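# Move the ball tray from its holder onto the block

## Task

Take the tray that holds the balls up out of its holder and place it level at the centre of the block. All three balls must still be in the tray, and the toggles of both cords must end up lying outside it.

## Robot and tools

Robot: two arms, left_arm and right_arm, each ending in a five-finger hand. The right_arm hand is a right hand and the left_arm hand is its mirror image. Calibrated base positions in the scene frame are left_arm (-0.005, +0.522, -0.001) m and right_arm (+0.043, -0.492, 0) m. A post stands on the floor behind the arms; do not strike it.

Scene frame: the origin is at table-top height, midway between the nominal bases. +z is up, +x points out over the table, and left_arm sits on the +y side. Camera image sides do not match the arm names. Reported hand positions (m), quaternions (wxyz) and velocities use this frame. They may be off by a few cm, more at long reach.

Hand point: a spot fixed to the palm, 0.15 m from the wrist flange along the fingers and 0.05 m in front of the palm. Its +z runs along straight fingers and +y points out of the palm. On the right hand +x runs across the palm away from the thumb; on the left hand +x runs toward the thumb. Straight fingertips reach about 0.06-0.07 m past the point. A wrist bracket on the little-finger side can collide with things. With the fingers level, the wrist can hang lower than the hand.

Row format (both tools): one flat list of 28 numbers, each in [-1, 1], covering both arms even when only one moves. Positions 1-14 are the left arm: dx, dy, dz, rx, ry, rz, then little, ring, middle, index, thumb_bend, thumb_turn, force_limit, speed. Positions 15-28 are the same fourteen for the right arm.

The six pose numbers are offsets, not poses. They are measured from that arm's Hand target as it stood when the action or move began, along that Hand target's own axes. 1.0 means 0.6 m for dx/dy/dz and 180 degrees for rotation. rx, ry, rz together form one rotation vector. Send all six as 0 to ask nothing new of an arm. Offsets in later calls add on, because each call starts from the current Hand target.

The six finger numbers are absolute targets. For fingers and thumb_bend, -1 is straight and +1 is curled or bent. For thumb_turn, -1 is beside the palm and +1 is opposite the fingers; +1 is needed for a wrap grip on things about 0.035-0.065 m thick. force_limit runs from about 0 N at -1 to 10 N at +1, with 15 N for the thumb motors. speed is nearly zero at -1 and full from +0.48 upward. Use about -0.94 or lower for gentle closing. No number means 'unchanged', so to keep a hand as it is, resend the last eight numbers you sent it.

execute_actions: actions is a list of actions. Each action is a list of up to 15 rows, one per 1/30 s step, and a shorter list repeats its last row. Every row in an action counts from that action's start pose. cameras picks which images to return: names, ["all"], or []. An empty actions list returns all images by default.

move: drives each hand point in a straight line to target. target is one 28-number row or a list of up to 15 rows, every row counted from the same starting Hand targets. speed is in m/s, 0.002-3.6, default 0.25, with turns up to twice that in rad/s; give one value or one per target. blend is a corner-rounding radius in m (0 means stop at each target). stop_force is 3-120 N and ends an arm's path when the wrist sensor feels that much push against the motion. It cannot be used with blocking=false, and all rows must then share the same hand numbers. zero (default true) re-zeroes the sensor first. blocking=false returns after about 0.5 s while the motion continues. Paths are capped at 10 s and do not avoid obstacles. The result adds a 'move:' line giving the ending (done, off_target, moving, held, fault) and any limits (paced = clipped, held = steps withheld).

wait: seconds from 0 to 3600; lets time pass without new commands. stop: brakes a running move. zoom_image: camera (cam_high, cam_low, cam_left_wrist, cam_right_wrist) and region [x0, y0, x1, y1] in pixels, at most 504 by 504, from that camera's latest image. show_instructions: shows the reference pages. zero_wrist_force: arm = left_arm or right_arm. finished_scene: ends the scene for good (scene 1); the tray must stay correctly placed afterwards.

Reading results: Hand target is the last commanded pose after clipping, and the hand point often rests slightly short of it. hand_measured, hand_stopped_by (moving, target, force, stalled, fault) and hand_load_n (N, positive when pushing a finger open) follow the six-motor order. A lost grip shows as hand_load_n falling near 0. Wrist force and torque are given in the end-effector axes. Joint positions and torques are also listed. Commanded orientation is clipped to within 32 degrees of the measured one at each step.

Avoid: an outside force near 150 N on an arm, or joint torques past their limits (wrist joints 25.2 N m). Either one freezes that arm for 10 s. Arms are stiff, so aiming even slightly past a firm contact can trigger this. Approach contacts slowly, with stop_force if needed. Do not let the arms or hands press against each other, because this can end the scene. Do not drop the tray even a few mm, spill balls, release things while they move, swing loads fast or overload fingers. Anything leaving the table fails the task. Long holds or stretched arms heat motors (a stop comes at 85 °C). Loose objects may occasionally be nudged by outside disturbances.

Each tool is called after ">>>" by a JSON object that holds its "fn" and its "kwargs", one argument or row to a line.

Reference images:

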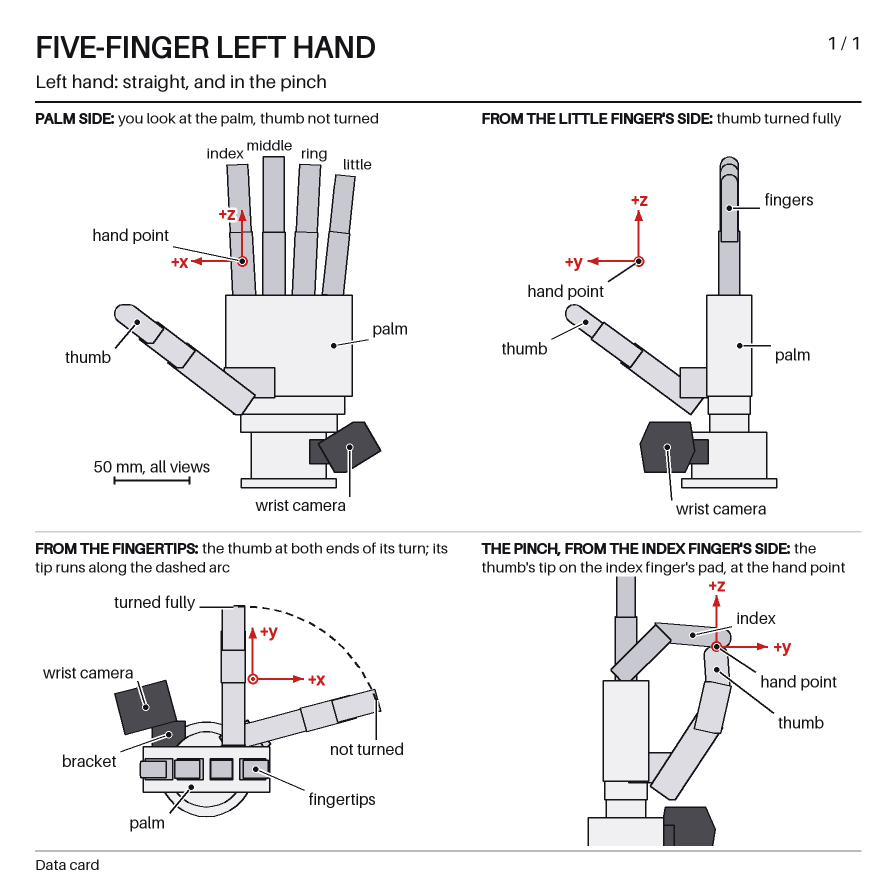

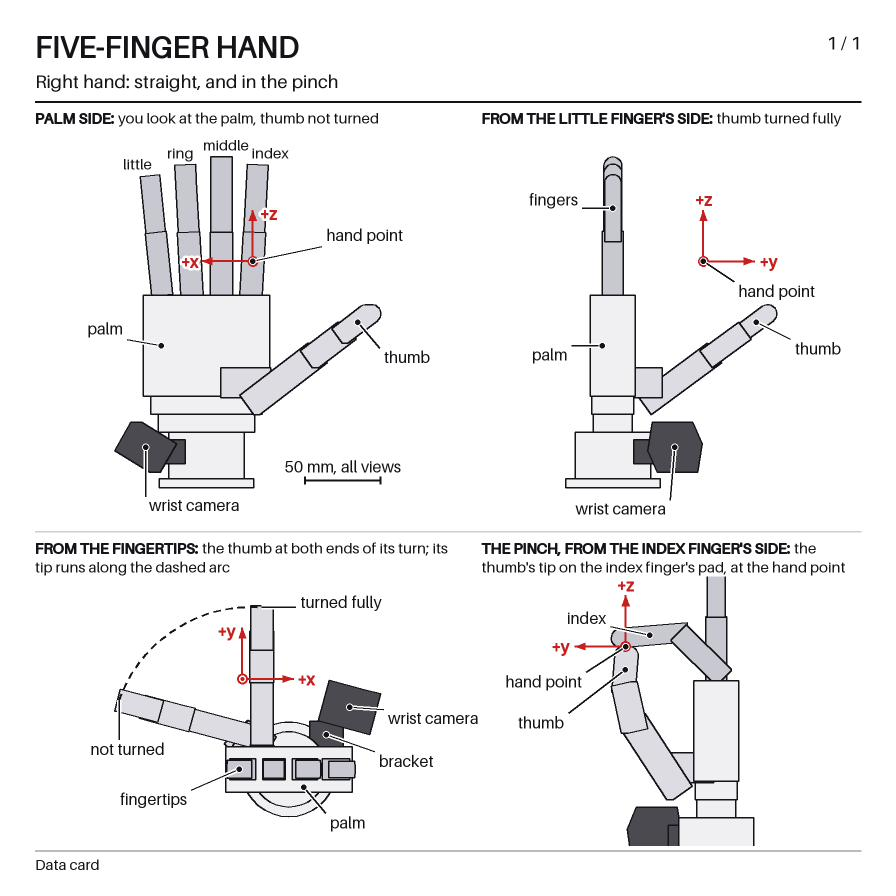

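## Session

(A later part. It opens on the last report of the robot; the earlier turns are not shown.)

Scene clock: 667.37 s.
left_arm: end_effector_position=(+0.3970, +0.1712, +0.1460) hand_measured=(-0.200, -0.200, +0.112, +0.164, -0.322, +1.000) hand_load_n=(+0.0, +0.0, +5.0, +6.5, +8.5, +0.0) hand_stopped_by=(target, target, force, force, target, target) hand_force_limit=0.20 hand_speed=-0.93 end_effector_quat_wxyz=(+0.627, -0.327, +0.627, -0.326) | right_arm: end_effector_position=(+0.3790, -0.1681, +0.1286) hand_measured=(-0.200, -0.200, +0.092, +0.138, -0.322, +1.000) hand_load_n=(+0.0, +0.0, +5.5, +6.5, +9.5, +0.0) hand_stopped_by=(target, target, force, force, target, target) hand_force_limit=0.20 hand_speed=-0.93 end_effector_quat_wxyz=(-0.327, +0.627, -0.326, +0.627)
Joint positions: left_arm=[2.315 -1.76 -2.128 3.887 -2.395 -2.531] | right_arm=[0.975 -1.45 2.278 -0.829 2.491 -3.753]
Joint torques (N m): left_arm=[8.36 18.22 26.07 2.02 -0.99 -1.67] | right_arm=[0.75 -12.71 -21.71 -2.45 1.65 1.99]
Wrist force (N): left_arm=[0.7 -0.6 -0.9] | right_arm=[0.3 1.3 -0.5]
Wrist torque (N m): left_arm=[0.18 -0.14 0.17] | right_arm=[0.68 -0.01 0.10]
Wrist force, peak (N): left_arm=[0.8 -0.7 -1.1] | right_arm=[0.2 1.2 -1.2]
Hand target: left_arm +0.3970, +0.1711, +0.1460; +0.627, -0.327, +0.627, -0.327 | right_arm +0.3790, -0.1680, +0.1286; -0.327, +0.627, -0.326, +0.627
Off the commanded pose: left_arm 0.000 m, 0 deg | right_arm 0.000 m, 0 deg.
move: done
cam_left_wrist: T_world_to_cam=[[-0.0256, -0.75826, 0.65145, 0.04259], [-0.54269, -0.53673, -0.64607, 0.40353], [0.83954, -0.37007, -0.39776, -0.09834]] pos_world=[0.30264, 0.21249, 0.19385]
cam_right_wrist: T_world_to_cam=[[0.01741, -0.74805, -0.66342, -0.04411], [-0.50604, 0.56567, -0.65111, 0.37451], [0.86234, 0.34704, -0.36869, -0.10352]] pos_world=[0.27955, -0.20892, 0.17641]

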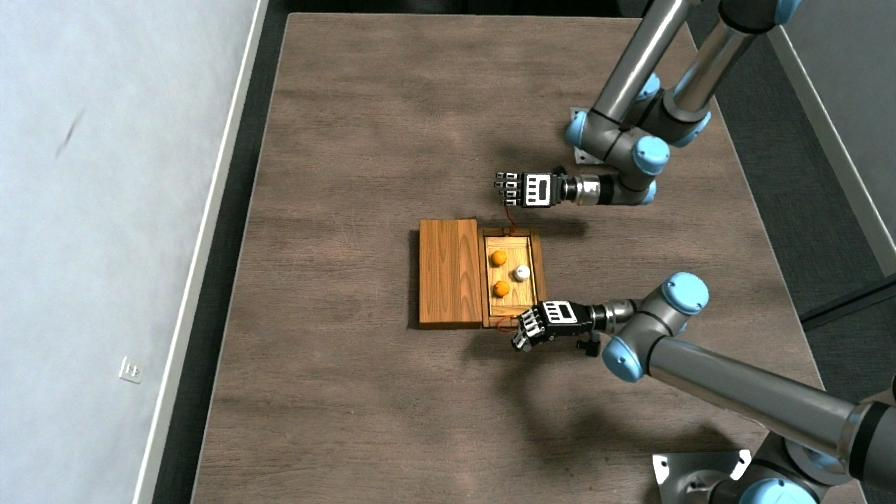

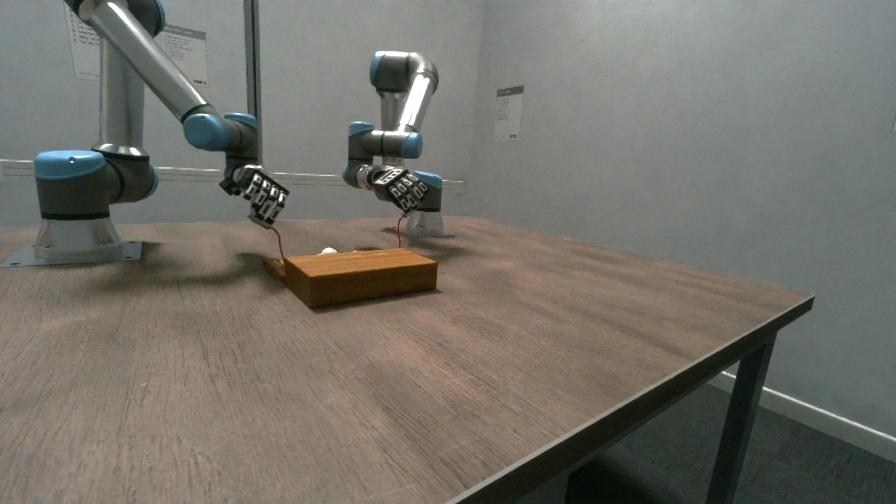

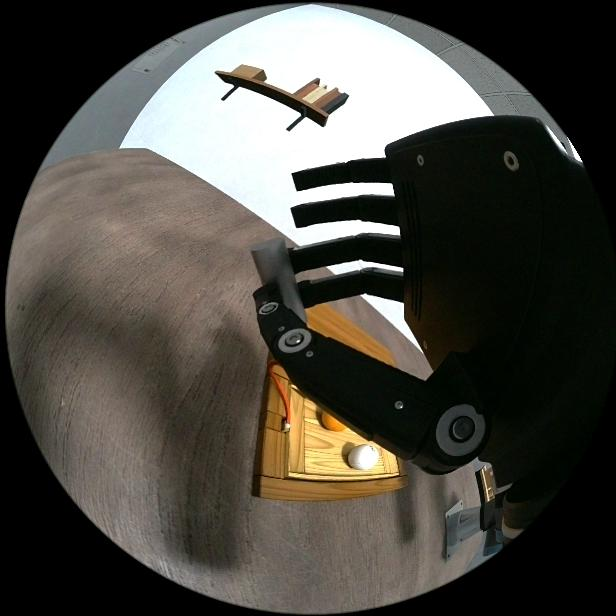

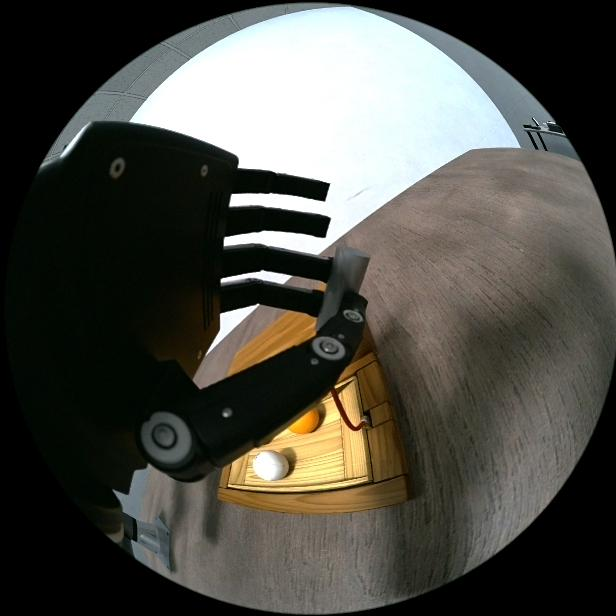

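>>> {"fn": "zero_wrist_force", "kwargs": {
  "arm": "left_arm"
}}

>>> {"fn": "zero_wrist_force", "kwargs": {
  "arm": "right_arm"
}}

>>> {"fn": "move", "kwargs": {
  "target": [-0.047,-0.0171,0,0,0,0,-0.2,-0.2,0.37,0.38,-0.32,1,0.2,-0.93,0.0313,-0.0114,0,0,0,0,-0.2,-0.2,0.37,0.38,-0.32,1,0.2,-0.93],
  "speed": 0.03,
  "cameras": ["all"]
}}

>>> {"fn": "zoom_image", "kwargs": {
  "camera": "cam_high",
  "region": [420, 180, 600, 380]
}}

>>> {"fn": "zoom_image", "kwargs": {
  "camera": "cam_low",
  "region": [180, 140, 480, 330]
}}

Wrist force sensor zeroed.

Wrist force sensor zeroed.

Scene clock: 698.83 s.
left_arm: end_effector_position=(+0.3971, +0.1885, +0.1706) hand_measured=(-0.200, -0.200, +0.112, +0.164, -0.322, +1.000) hand_load_n=(+0.0, +0.0, +5.0, +6.5, +8.5, +0.0) hand_stopped_by=(target, target, force, force, target, target) hand_force_limit=0.20 hand_speed=-0.93 end_effector_quat_wxyz=(+0.627, -0.327, +0.627, -0.326) | right_arm: end_effector_position=(+0.3790, -0.1796, +0.1450) hand_measured=(-0.200, -0.200, +0.092, +0.138, -0.322, +1.000) hand_load_n=(+0.0, +0.0, +5.5, +6.5, +9.0, +0.0) hand_stopped_by=(target, target, force, force, target, target) hand_force_limit=0.20 hand_speed=-0.93 end_effector_quat_wxyz=(-0.327, +0.627, -0.326, +0.627)
Joint positions: left_arm=[2.348 -1.68 -2.143 3.822 -2.362 -2.531] | right_arm=[0.952 -1.513 2.29 -0.778 2.468 -3.753]
Joint torques (N m): left_arm=[-7.72 16.72 11.32 2.44 -1.25 0.23] | right_arm=[3.65 -11.89 -14.78 -3.5 0.98 2.78]
Wrist force (N, zeroed by zero_wrist_force): left_arm=[0.1 0.1 -0.1] | right_arm=[-0.7 0.8 -0.2]
Wrist torque (N m, zeroed by zero_wrist_force): left_arm=[0.01 -0.01 0.01] | right_arm=[0.02 -0.04 -0.01]
Wrist force, peak (N, zeroed by zero_wrist_force): left_arm=[0.5 0.2 0.0] | right_arm=[-0.9 1.0 -0.3]
Hand target: left_arm +0.3970, +0.1884, +0.1706; +0.627, -0.327, +0.627, -0.327 | right_arm +0.3790, -0.1795, +0.1450; -0.327, +0.627, -0.326, +0.627
Off the commanded pose: left_arm 0.000 m, 0 deg | right_arm 0.000 m, 0 deg.
move: done
cam_left_wrist: T_world_to_cam=[[-0.0256, -0.75826, 0.65145, 0.0396], [-0.54269, -0.53673, -0.64607, 0.42866], [0.83954, -0.37007, -0.39776, -0.08219]] pos_world=[0.30264, 0.22969, 0.21845]
cam_right_wrist: T_world_to_cam=[[0.01742, -0.74816, -0.66329, -0.04189], [-0.50609, 0.56554, -0.65118, 0.39169], [0.8623, 0.34703, -0.36878, -0.09346]] pos_world=[0.27955, -0.22042, 0.19281]

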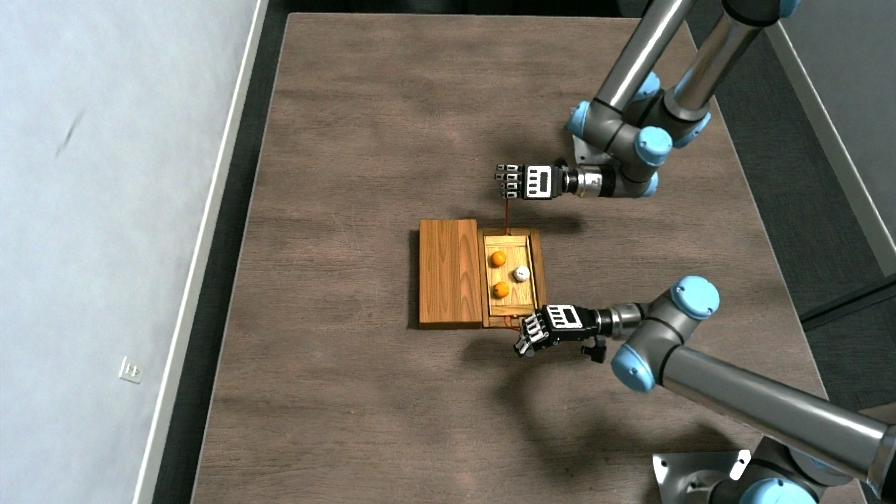

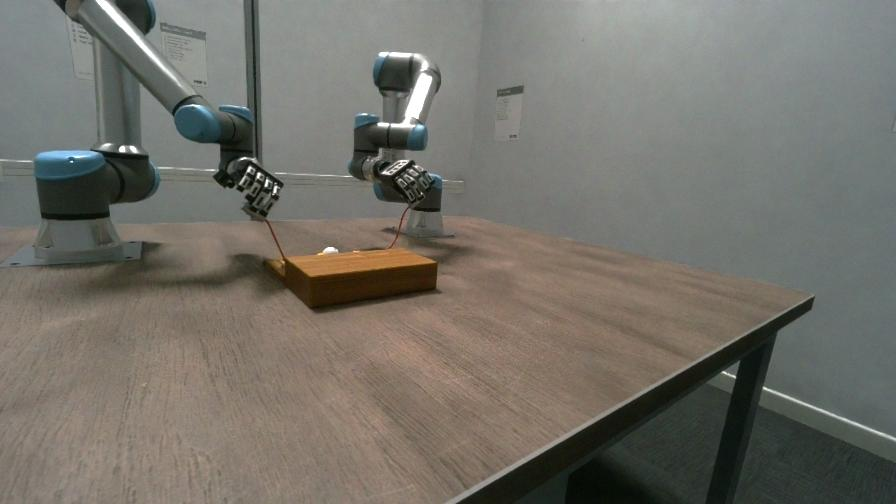

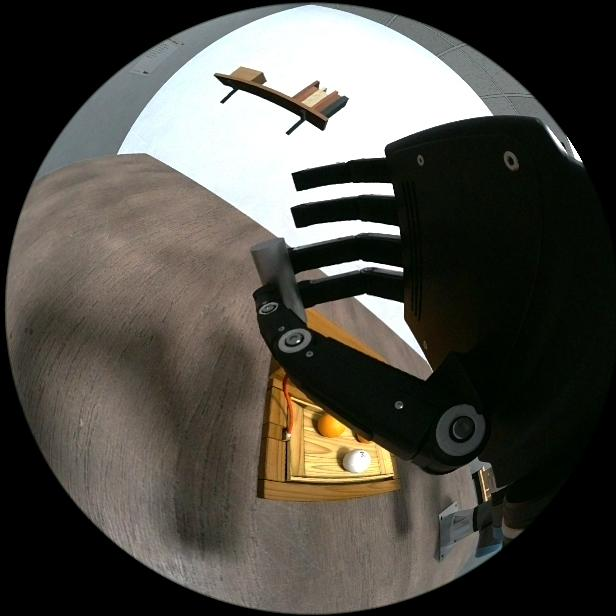

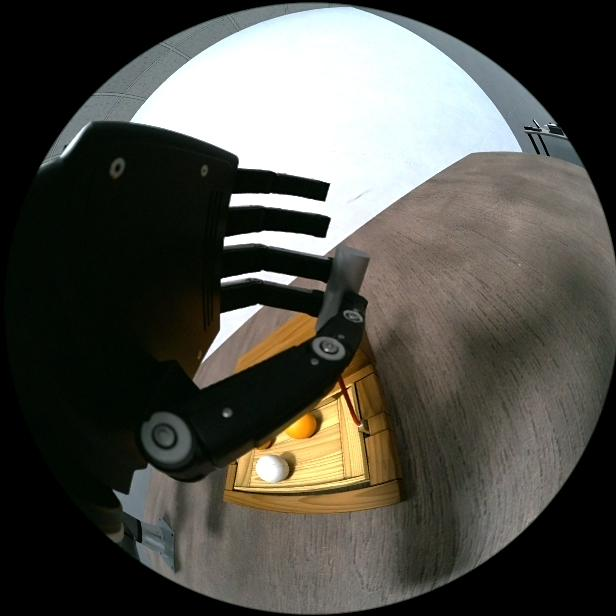

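Scaled by 2.520 from the camera's image (finer frame: 1280x720).

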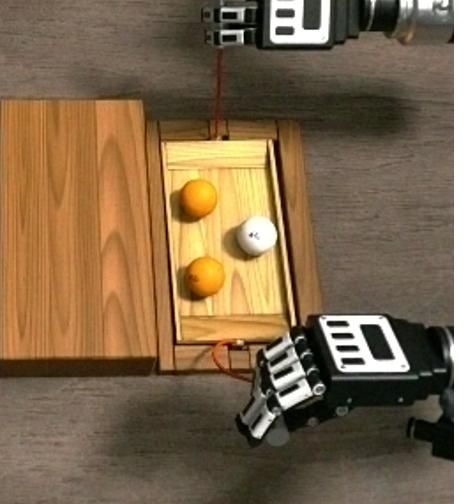

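Scaled by 1.680 from the camera's image (finer frame: 1280x720).

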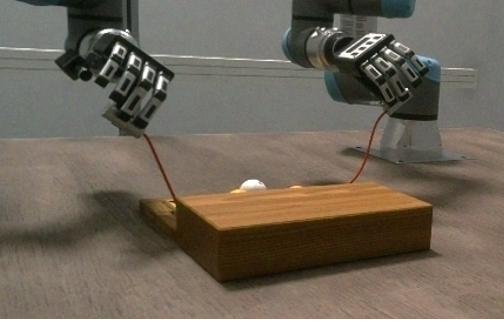

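>>> {"fn": "move", "kwargs": {
  "target": [-0.0157,-0.0057,0,0,0,0,-0.2,-0.2,0.37,0.38,-0.32,1,0.2,-0.93,-0.0094,0.0034,0,0,0,0,-0.2,-0.2,0.37,0.38,-0.32,1,0.2,-0.93],
  "speed": 0.02,
  "cameras": ["cam_high","cam_low"]
}}

>>> {"fn": "zoom_image", "kwargs": {
  "camera": "cam_high",
  "region": [460, 200, 580, 340]
}}

>>> {"fn": "zoom_image", "kwargs": {
  "camera": "cam_low",
  "region": [180, 140, 480, 330]
}}

Scene clock: 711.97 s.
left_arm: end_effector_position=(+0.3970, +0.1942, +0.1788) hand_measured=(-0.200, -0.200, +0.112, +0.164, -0.322, +1.000) hand_load_n=(+0.0, +0.0, +5.0, +6.5, +8.5, +0.0) hand_stopped_by=(target, target, force, force, target, target) hand_force_limit=0.20 hand_speed=-0.93 end_effector_quat_wxyz=(+0.627, -0.327, +0.627, -0.326) | right_arm: end_effector_position=(+0.3790, -0.1760, +0.1400) hand_measured=(-0.200, -0.200, +0.092, +0.138, -0.322, +1.000) hand_load_n=(+0.0, +0.0, +5.5, +6.5, +9.5, +0.0) hand_stopped_by=(target, target, force, force, target, target) hand_force_limit=0.20 hand_speed=-0.93 end_effector_quat_wxyz=(-0.327, +0.627, -0.326, +0.627)
Joint positions: left_arm=[2.36 -1.653 -2.146 3.798 -2.35 -2.531] | right_arm=[0.959 -1.494 2.287 -0.794 2.475 -3.752]
Joint torques (N m): left_arm=[-4.07 15.08 7.68 2.7 -0.94 -0.27] | right_arm=[-2.55 -31.26 -20.81 -0.08 0.56 1.6]
Wrist force (N, zeroed by zero_wrist_force): left_arm=[0.3 0.0 0.2] | right_arm=[-0.1 -0.2 0.1]
Wrist torque (N m, zeroed by zero_wrist_force): left_arm=[-0.02 -0.03 0.02] | right_arm=[-0.07 -0.02 -0.03]
Wrist force, peak (N, zeroed by zero_wrist_force): left_arm=[0.5 0.1 -0.2] | right_arm=[-1.1 0.8 -0.4]
Hand target: left_arm +0.3970, +0.1941, +0.1788; +0.627, -0.327, +0.627, -0.327 | right_arm +0.3790, -0.1760, +0.1401; -0.327, +0.627, -0.326, +0.627
Off the commanded pose: left_arm 0.000 m, 0 deg | right_arm 0.000 m, 0 deg.
move: done

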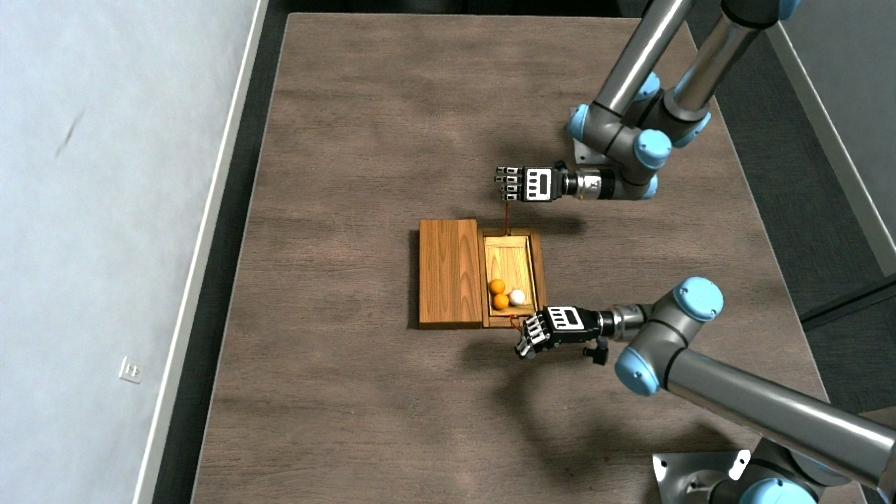

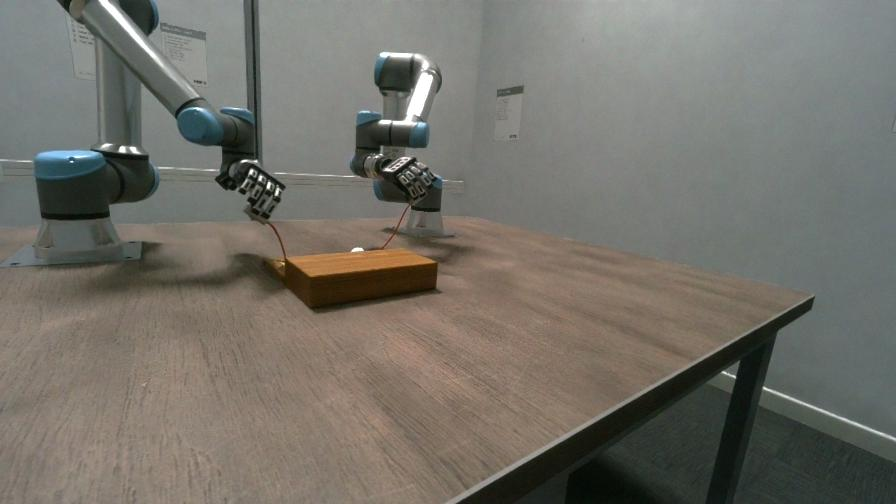

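Scaled by 3.600 from the camera's image (finer frame: 1280x720).

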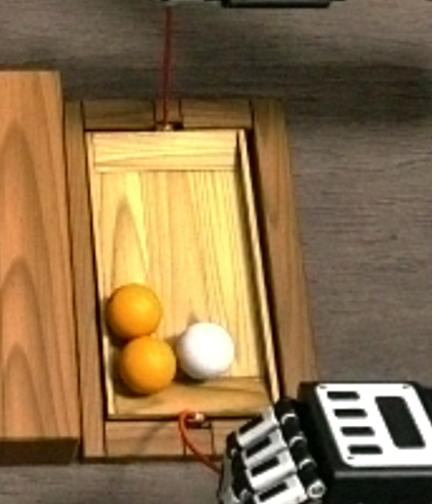

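Scaled by 1.680 from the camera's image (finer frame: 1280x720).

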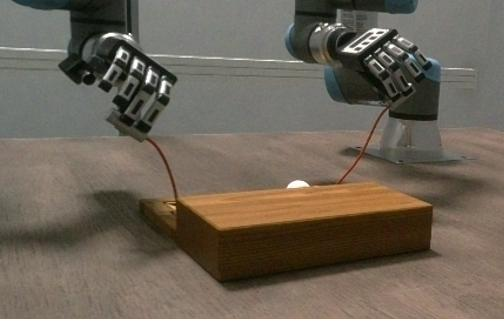

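>>> {"fn": "move", "kwargs": {
  "target": [-0.0078,-0.0028,0,0,0,0,-0.2,-0.2,0.37,0.38,-0.32,1,0.2,-0.93,0,0,0,0,0,0,-0.2,-0.2,0.37,0.38,-0.32,1,0.2,-0.93],
  "speed": 0.01,
  "cameras": ["cam_high","cam_low"]
}}

>>> {"fn": "zoom_image", "kwargs": {
  "camera": "cam_low",
  "region": [180, 140, 480, 330]
}}

Scene clock: 720.77 s.
left_arm: end_effector_position=(+0.3970, +0.1970, +0.1829) hand_measured=(-0.200, -0.200, +0.112, +0.164, -0.322, +1.000) hand_load_n=(+0.0, +0.0, +5.0, +6.5, +8.5, +0.0) hand_stopped_by=(target, target, force, force, target, target) hand_force_limit=0.20 hand_speed=-0.93 end_effector_quat_wxyz=(+0.627, -0.327, +0.627, -0.327) | right_arm: end_effector_position=(+0.3790, -0.1760, +0.1401) hand_measured=(-0.200, -0.200, +0.092, +0.138, -0.322, +1.000) hand_load_n=(+0.0, +0.0, +5.5, +6.5, +9.5, +0.0) hand_stopped_by=(target, target, force, force, target, target) hand_force_limit=0.20 hand_speed=-0.93 end_effector_quat_wxyz=(-0.327, +0.627, -0.326, +0.627)
Joint positions: left_arm=[2.366 -1.64 -2.147 3.787 -2.344 -2.531] | right_arm=[0.959 -1.494 2.287 -0.794 2.475 -3.753]
Joint torques (N m): left_arm=[4.64 16.07 4.69 1.11 0.37 1.98] | right_arm=[-6.59 -31.57 -9.24 0.38 -1.01 -2.39]
Wrist force (N, zeroed by zero_wrist_force): left_arm=[0.1 0.1 0.3] | right_arm=[0.2 -0.4 -0.3]
Wrist torque (N m, zeroed by zero_wrist_force): left_arm=[-0.01 0.00 -0.01] | right_arm=[-0.07 -0.05 -0.01]
Wrist force, peak (N, zeroed by zero_wrist_force): left_arm=[0.3 -0.5 0.2] | right_arm=[0.4 -0.6 0.1]
Hand target: left_arm +0.3970, +0.1970, +0.1829; +0.627, -0.327, +0.627, -0.327 | right_arm +0.3790, -0.1760, +0.1401; -0.327, +0.627, -0.326, +0.627
Off the commanded pose: left_arm 0.000 m, 0 deg | right_arm 0.000 m, 0 deg.
move: done

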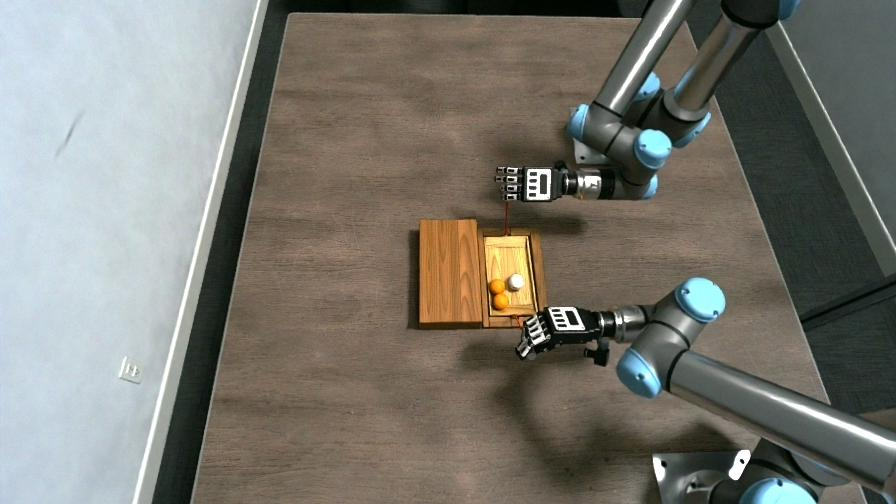

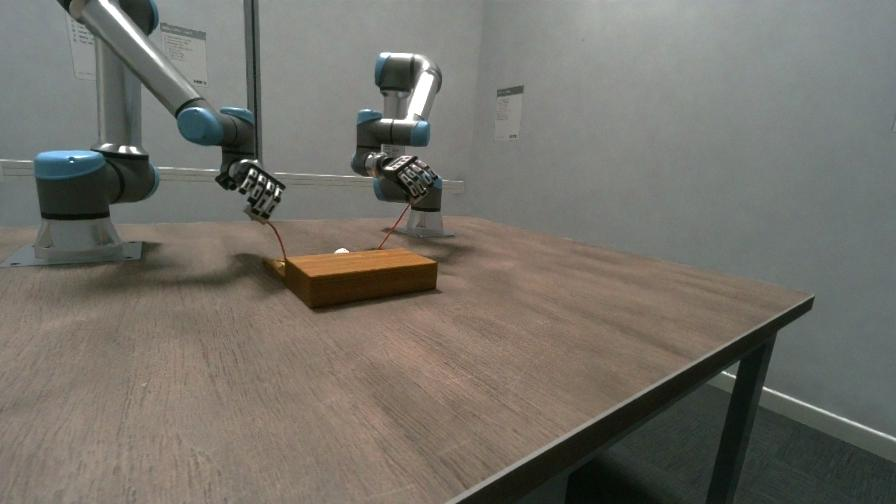

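Scaled by 1.680 from the camera's image (finer frame: 1280x720).

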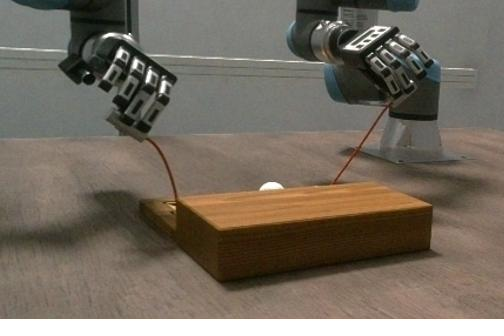

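>>> {"fn": "move", "kwargs": {
  "target": [-0.0078,-0.0028,0,0,0,0,-0.2,-0.2,0.37,0.38,-0.32,1,0.2,-0.93,0,0,0,0,0,0,-0.2,-0.2,0.37,0.38,-0.32,1,0.2,-0.93],
  "speed": 0.01,
  "cameras": ["cam_high","cam_low"]
}}

>>> {"fn": "zoom_image", "kwargs": {
  "camera": "cam_low",
  "region": [180, 140, 480, 330]
}}

>>> {"fn": "zoom_image", "kwargs": {
  "camera": "cam_high",
  "region": [460, 200, 580, 340]
}}

Scene clock: 729.23 s.
left_arm: end_effector_position=(+0.3970, +0.1999, +0.1870) hand_measured=(-0.200, -0.200, +0.112, +0.164, -0.322, +1.000) hand_load_n=(+0.0, +0.0, +5.0, +6.5, +8.5, +0.0) hand_stopped_by=(target, target, force, force, target, target) hand_force_limit=0.20 hand_speed=-0.93 end_effector_quat_wxyz=(+0.627, -0.327, +0.627, -0.327) | right_arm: end_effector_position=(+0.3790, -0.1760, +0.1401) hand_measured=(-0.200, -0.200, +0.092, +0.138, -0.322, +1.000) hand_load_n=(+0.0, +0.0, +5.5, +6.5, +9.0, +0.0) hand_stopped_by=(target, target, force, force, target, target) hand_force_limit=0.20 hand_speed=-0.93 end_effector_quat_wxyz=(-0.327, +0.627, -0.326, +0.627)
Joint positions: left_arm=[2.372 -1.627 -2.149 3.775 -2.338 -2.531] | right_arm=[0.959 -1.494 2.287 -0.794 2.475 -3.753]
Joint torques (N m): left_arm=[5.48 16.08 5.55 1.31 0.19 -1.97] | right_arm=[-6.47 -32.1 -9.3 0.3 -0.88 -1.72]
Wrist force (N, zeroed by zero_wrist_force): left_arm=[1.6 0.6 0.1] | right_arm=[0.1 -0.2 -0.1]
Wrist torque (N m, zeroed by zero_wrist_force): left_arm=[0.00 -0.06 0.01] | right_arm=[-0.05 -0.04 -0.01]
Wrist force, peak (N, zeroed by zero_wrist_force): left_arm=[1.8 0.6 0.0] | right_arm=[0.6 -0.5 -0.2]
Hand target: left_arm +0.3970, +0.1999, +0.1869; +0.627, -0.327, +0.627, -0.327 | right_arm +0.3790, -0.1760, +0.1401; -0.327, +0.627, -0.326, +0.627
Off the commanded pose: left_arm 0.000 m, 0 deg | right_arm 0.000 m, 0 deg.
move: done

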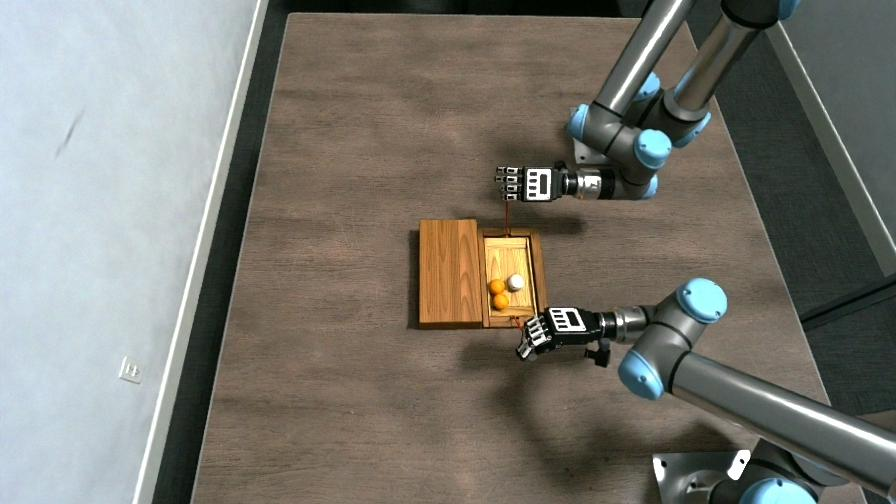

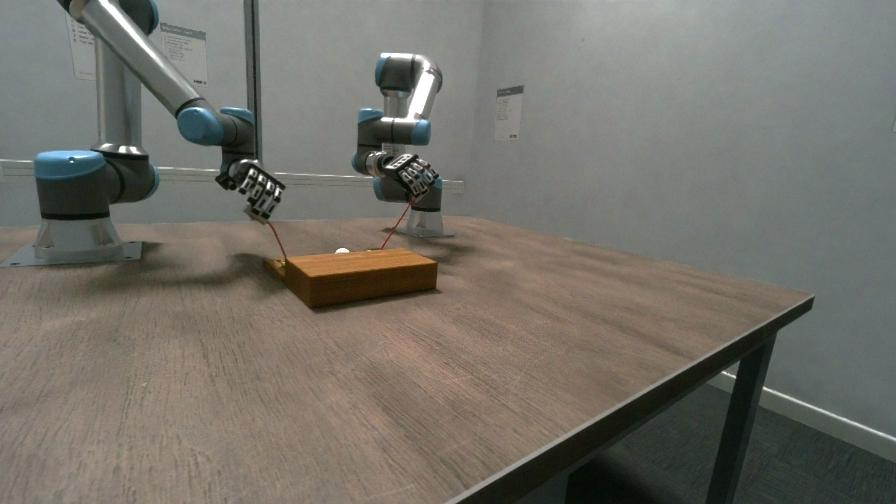

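Scaled by 1.680 from the camera's image (finer frame: 1280x720).

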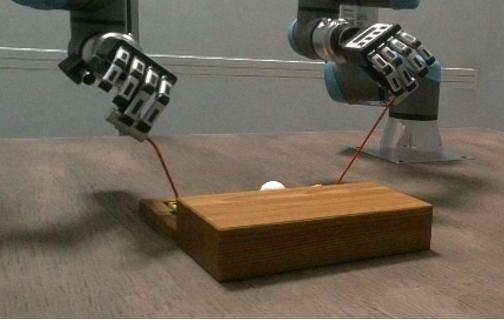

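Scaled by 3.600 from the camera's image (finer frame: 1280x720).

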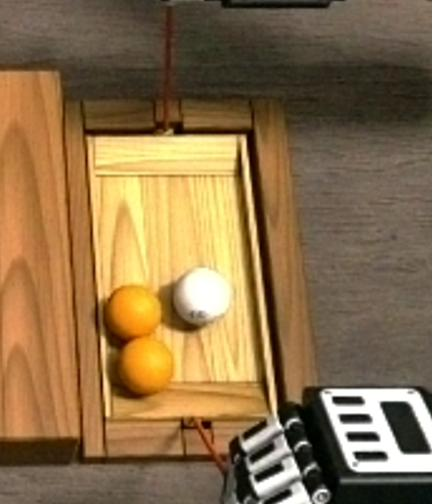

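>>> {"fn": "move", "kwargs": {
  "target": [0,0,0,0,0,0,-0.2,-0.2,0.37,0.38,-0.32,1,0.2,-0.93,0.0063,-0.0023,0,0,0,0,-0.2,-0.2,0.37,0.38,-0.32,1,0.2,-0.93],
  "speed": 0.01,
  "cameras": ["cam_high","cam_low"]
}}

>>> {"fn": "zoom_image", "kwargs": {
  "camera": "cam_low",
  "region": [180, 140, 480, 330]
}}

>>> {"fn": "zoom_image", "kwargs": {
  "camera": "cam_high",
  "region": [460, 200, 580, 340]
}}

Scene clock: 742.03 s.
left_arm: end_effector_position=(+0.3970, +0.1999, +0.1869) hand_measured=(-0.200, -0.200, +0.112, +0.164, -0.322, +1.000) hand_load_n=(+0.0, +0.0, +5.0, +6.5, +8.5, +0.0) hand_stopped_by=(target, target, force, force, target, target) hand_force_limit=0.20 hand_speed=-0.93 end_effector_quat_wxyz=(+0.627, -0.327, +0.627, -0.327) | right_arm: end_effector_position=(+0.3790, -0.1784, +0.1434) hand_measured=(-0.200, -0.200, +0.092, +0.138, -0.322, +1.000) hand_load_n=(+0.0, +0.0, +5.5, +6.5, +9.5, +0.0) hand_stopped_by=(target, target, force, force, target, target) hand_force_limit=0.20 hand_speed=-0.93 end_effector_quat_wxyz=(-0.327, +0.627, -0.326, +0.627)
Joint positions: left_arm=[2.372 -1.627 -2.149 3.775 -2.338 -2.531] | right_arm=[0.954 -1.507 2.289 -0.783 2.47 -3.753]
Joint torques (N m): left_arm=[-7.4 16.16 26.79 2.67 -1.21 -2.01] | right_arm=[0.33 -14.3 -10.7 -2.41 -0.42 0.07]
Wrist force (N, zeroed by zero_wrist_force): left_arm=[0.7 0.3 0.1] | right_arm=[-0.5 0.5 -0.5]
Wrist torque (N m, zeroed by zero_wrist_force): left_arm=[0.01 0.01 -0.01] | right_arm=[0.03 -0.02 -0.01]
Wrist force, peak (N, zeroed by zero_wrist_force): left_arm=[1.7 0.8 0.3] | right_arm=[-1.2 0.9 -0.4]
Hand target: left_arm +0.3970, +0.1999, +0.1869; +0.627, -0.327, +0.627, -0.327 | right_arm +0.3790, -0.1783, +0.1434; -0.327, +0.627, -0.326, +0.627
Off the commanded pose: left_arm 0.000 m, 0 deg | right_arm 0.000 m, 0 deg.
move: done

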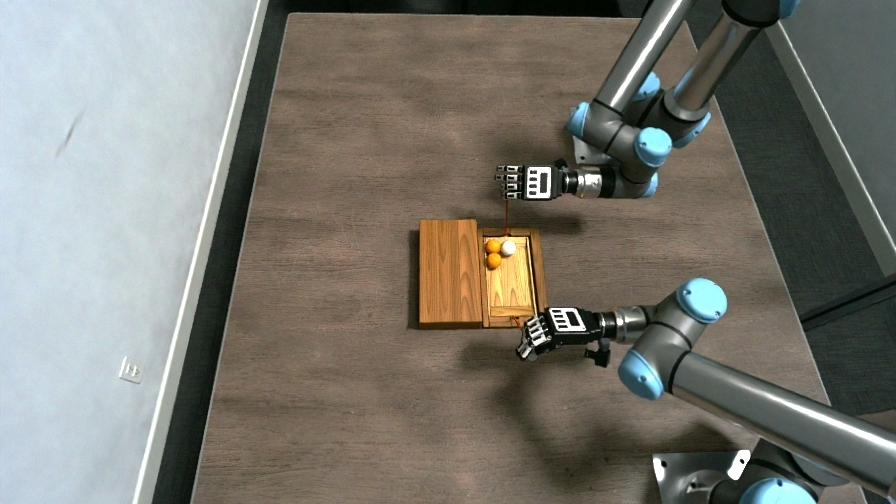

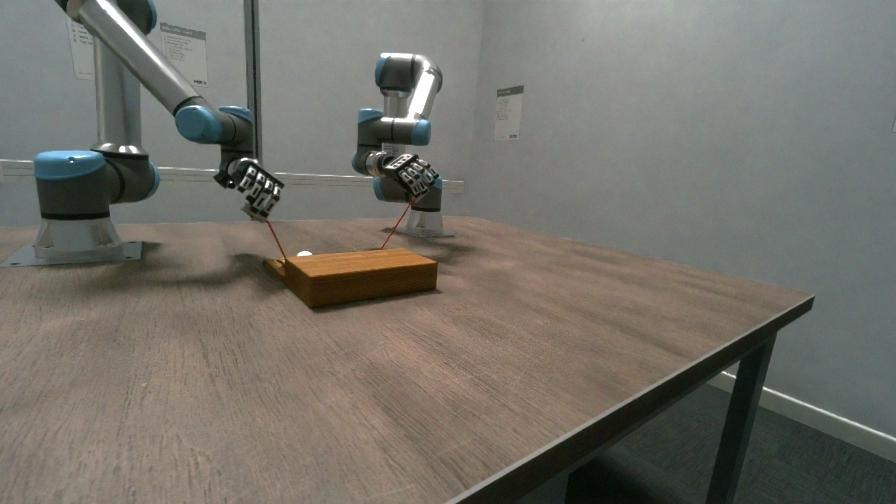

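Scaled by 1.680 from the camera's image (finer frame: 1280x720).

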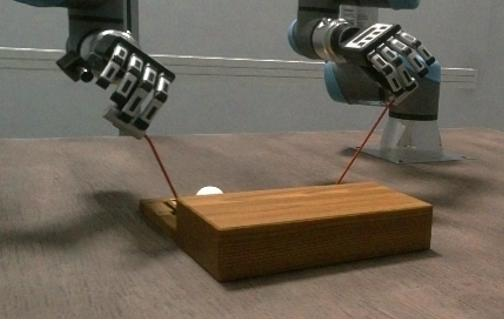

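Scaled by 3.600 from the camera's image (finer frame: 1280x720).

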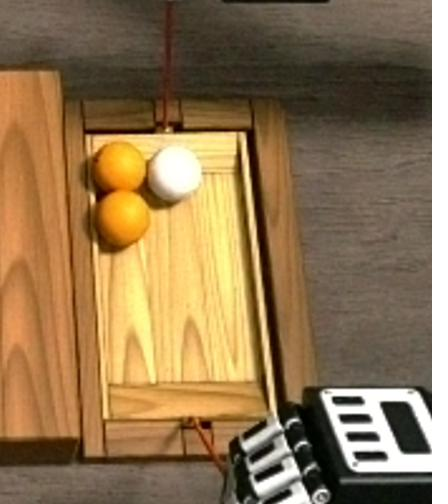

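>>> {"fn": "move", "kwargs": {
  "target": [-0.00478,-0.00683,0,0,0,0,-0.2,-0.2,0.37,0.38,-0.32,1,0.2,-0.93,0.00478,-0.00683,0,0,0,0,-0.2,-0.2,0.37,0.38,-0.32,1,0.2,-0.93],
  "speed": 0.02,
  "cameras": ["cam_high","cam_low"]
}}

Scene clock: 776.13 s.
left_arm: end_effector_position=(+0.3971, +0.1998, +0.1921) hand_measured=(-0.200, -0.200, +0.112, +0.164, -0.322, +1.000) hand_load_n=(+0.0, +0.0, +5.0, +6.5, +8.5, +0.0) hand_stopped_by=(target, target, force, force, target, target) hand_force_limit=0.20 hand_speed=-0.93 end_effector_quat_wxyz=(+0.627, -0.327, +0.627, -0.327) | right_arm: end_effector_position=(+0.3790, -0.1783, +0.1485) hand_measured=(-0.200, -0.200, +0.092, +0.138, -0.322, +1.000) hand_load_n=(+0.0, +0.0, +5.5, +6.5, +9.0, +0.0) hand_stopped_by=(target, target, force, force, target, target) hand_force_limit=0.20 hand_speed=-0.93 end_effector_quat_wxyz=(-0.327, +0.627, -0.326, +0.627)
Joint positions: left_arm=[2.372 -1.619 -2.141 3.76 -2.338 -2.531] | right_arm=[0.955 -1.518 2.283 -0.766 2.471 -3.753]
Joint torques (N m): left_arm=[-6.65 14.73 10.25 2.8 -1.08 -0.43] | right_arm=[4.63 -11.98 -11.6 -3.75 1.09 0.94]
Wrist force (N, zeroed by zero_wrist_force): left_arm=[1.0 0.0 0.3] | right_arm=[-0.8 0.5 -0.2]
Wrist torque (N m, zeroed by zero_wrist_force): left_arm=[-0.05 -0.01 0.01] | right_arm=[0.01 0.02 -0.03]
Wrist force, peak (N, zeroed by zero_wrist_force): left_arm=[1.6 0.7 0.0] | right_arm=[-1.0 1.0 -0.3]
Hand target: left_arm +0.3970, +0.1999, +0.1919; +0.627, -0.327, +0.627, -0.327 | right_arm +0.3790, -0.1783, +0.1484; -0.327, +0.627, -0.326, +0.627
Off the commanded pose: left_arm 0.000 m, 0 deg | right_arm 0.000 m, 0 deg.
move: done

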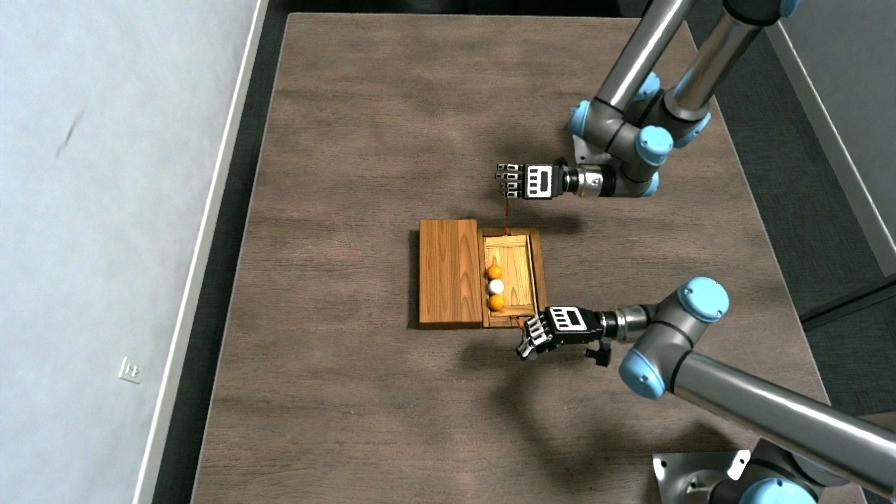

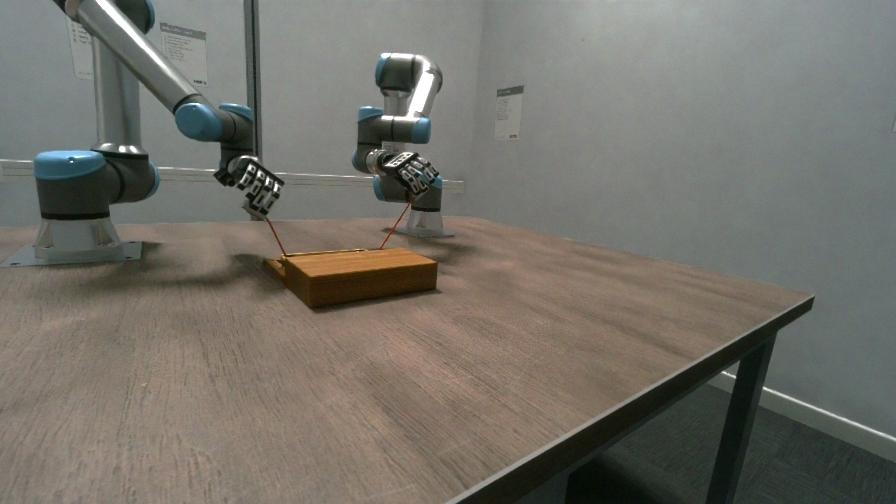

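>>> {"fn": "zoom_image", "kwargs": {
  "camera": "cam_high",
  "region": [400, 190, 600, 370]
}}

>>> {"fn": "zoom_image", "kwargs": {
  "camera": "cam_low",
  "region": [220, 150, 460, 320]
}}

Scaled by 2.520 from the camera's image (finer frame: 1280x720).

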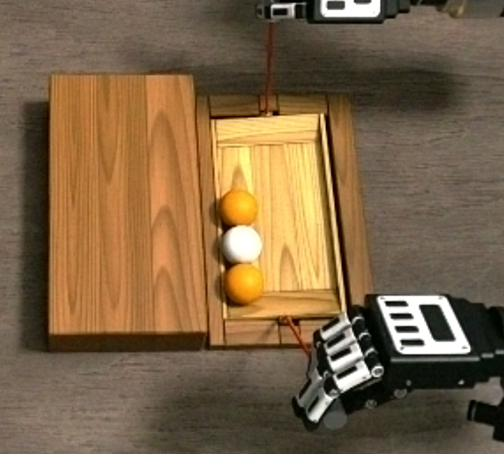

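Scaled by 2.100 from the camera's image (finer frame: 1280x720).

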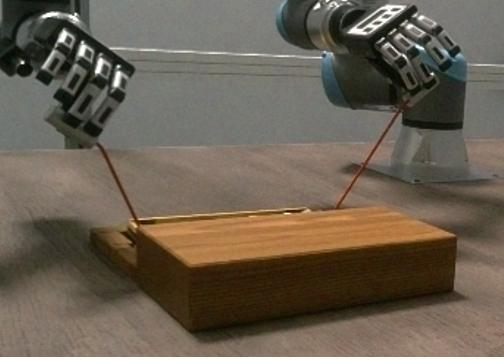

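>>> {"fn": "move", "kwargs": {
  "target": [-0.00957,-0.01365,0,0,0,0,-0.2,-0.2,0.37,0.38,-0.32,1,0.2,-0.93,0.00957,-0.01365,0,0,0,0,-0.2,-0.2,0.37,0.38,-0.32,1,0.2,-0.93],
  "speed": 0.02,
  "cameras": ["cam_high","cam_low"]
}}

>>> {"fn": "zoom_image", "kwargs": {
  "camera": "cam_high",
  "region": [400, 190, 600, 370]
}}

>>> {"fn": "zoom_image", "kwargs": {
  "camera": "cam_low",
  "region": [220, 150, 460, 320]
}}

Scene clock: 803.27 s.
left_arm: end_effector_position=(+0.3971, +0.1998, +0.2021) hand_measured=(-0.200, -0.200, +0.112, +0.164, -0.322, +1.000) hand_load_n=(+0.0, +0.0, +5.0, +6.5, +8.5, +0.0) hand_stopped_by=(target, target, force, force, target, target) hand_force_limit=0.20 hand_speed=-0.93 end_effector_quat_wxyz=(+0.627, -0.327, +0.627, -0.327) | right_arm: end_effector_position=(+0.3790, -0.1783, +0.1586) hand_measured=(-0.200, -0.200, +0.092, +0.138, -0.322, +1.000) hand_load_n=(+0.0, +0.0, +5.5, +6.5, +9.5, +0.0) hand_stopped_by=(target, target, force, force, target, target) hand_force_limit=0.20 hand_speed=-0.93 end_effector_quat_wxyz=(-0.327, +0.627, -0.326, +0.627)
Joint positions: left_arm=[2.372 -1.603 -2.127 3.73 -2.338 -2.531] | right_arm=[0.955 -1.539 2.27 -0.733 2.471 -3.753]
Joint torques (N m): left_arm=[2.62 13.92 10.6 2.45 0.99 1.24] | right_arm=[-2.81 -12.29 -12.16 -3.42 -0.93 -1.77]
Wrist force (N, zeroed by zero_wrist_force): left_arm=[1.2 0.0 0.4] | right_arm=[-0.6 0.3 -0.2]
Wrist torque (N m, zeroed by zero_wrist_force): left_arm=[-0.05 -0.04 0.02] | right_arm=[-0.02 -0.02 -0.02]
Wrist force, peak (N, zeroed by zero_wrist_force): left_arm=[1.5 0.9 0.0] | right_arm=[-1.0 0.9 -0.4]
Hand target: left_arm +0.3970, +0.1999, +0.2019; +0.627, -0.327, +0.627, -0.327 | right_arm +0.3790, -0.1784, +0.1584; -0.327, +0.627, -0.326, +0.627
Off the commanded pose: left_arm 0.000 m, 0 deg | right_arm 0.000 m, 0 deg.
move: done

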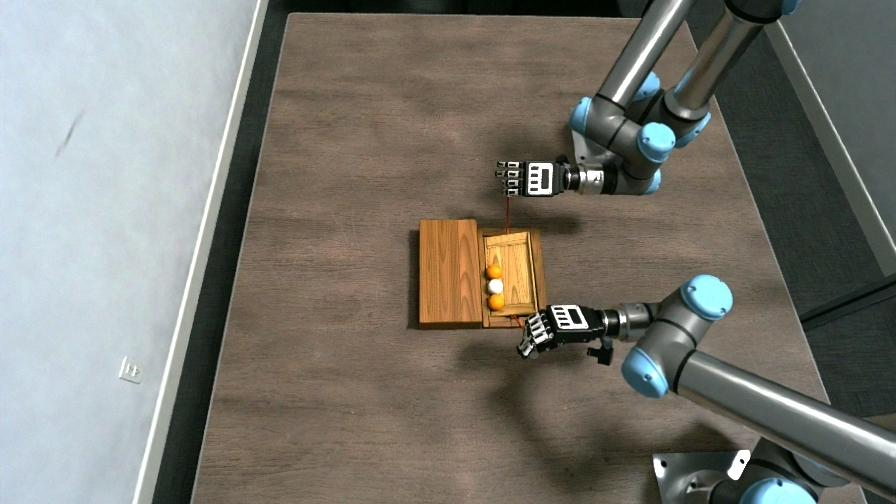

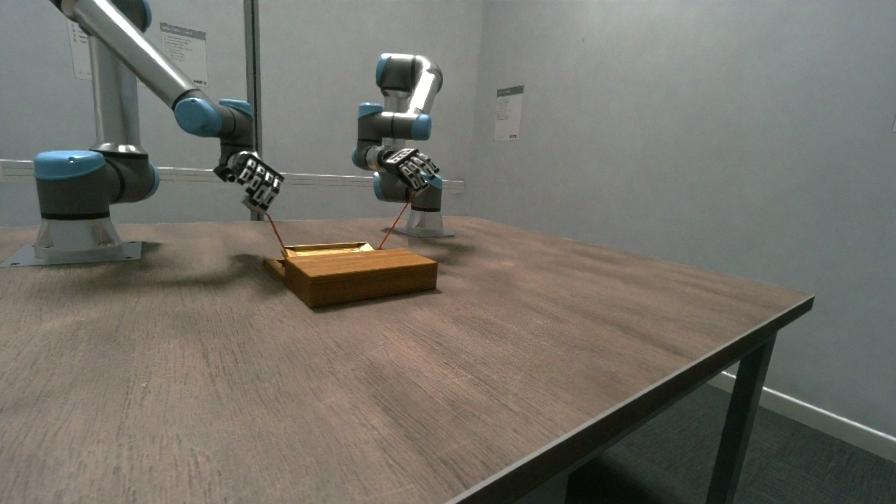

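Scaled by 2.520 from the camera's image (finer frame: 1280x720).

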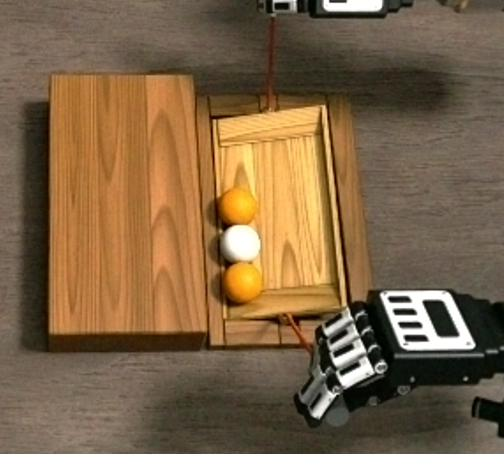

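Scaled by 2.100 from the camera's image (finer frame: 1280x720).

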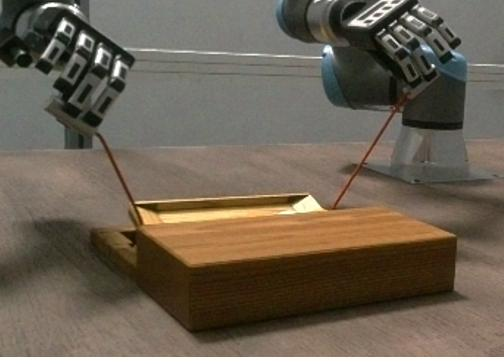

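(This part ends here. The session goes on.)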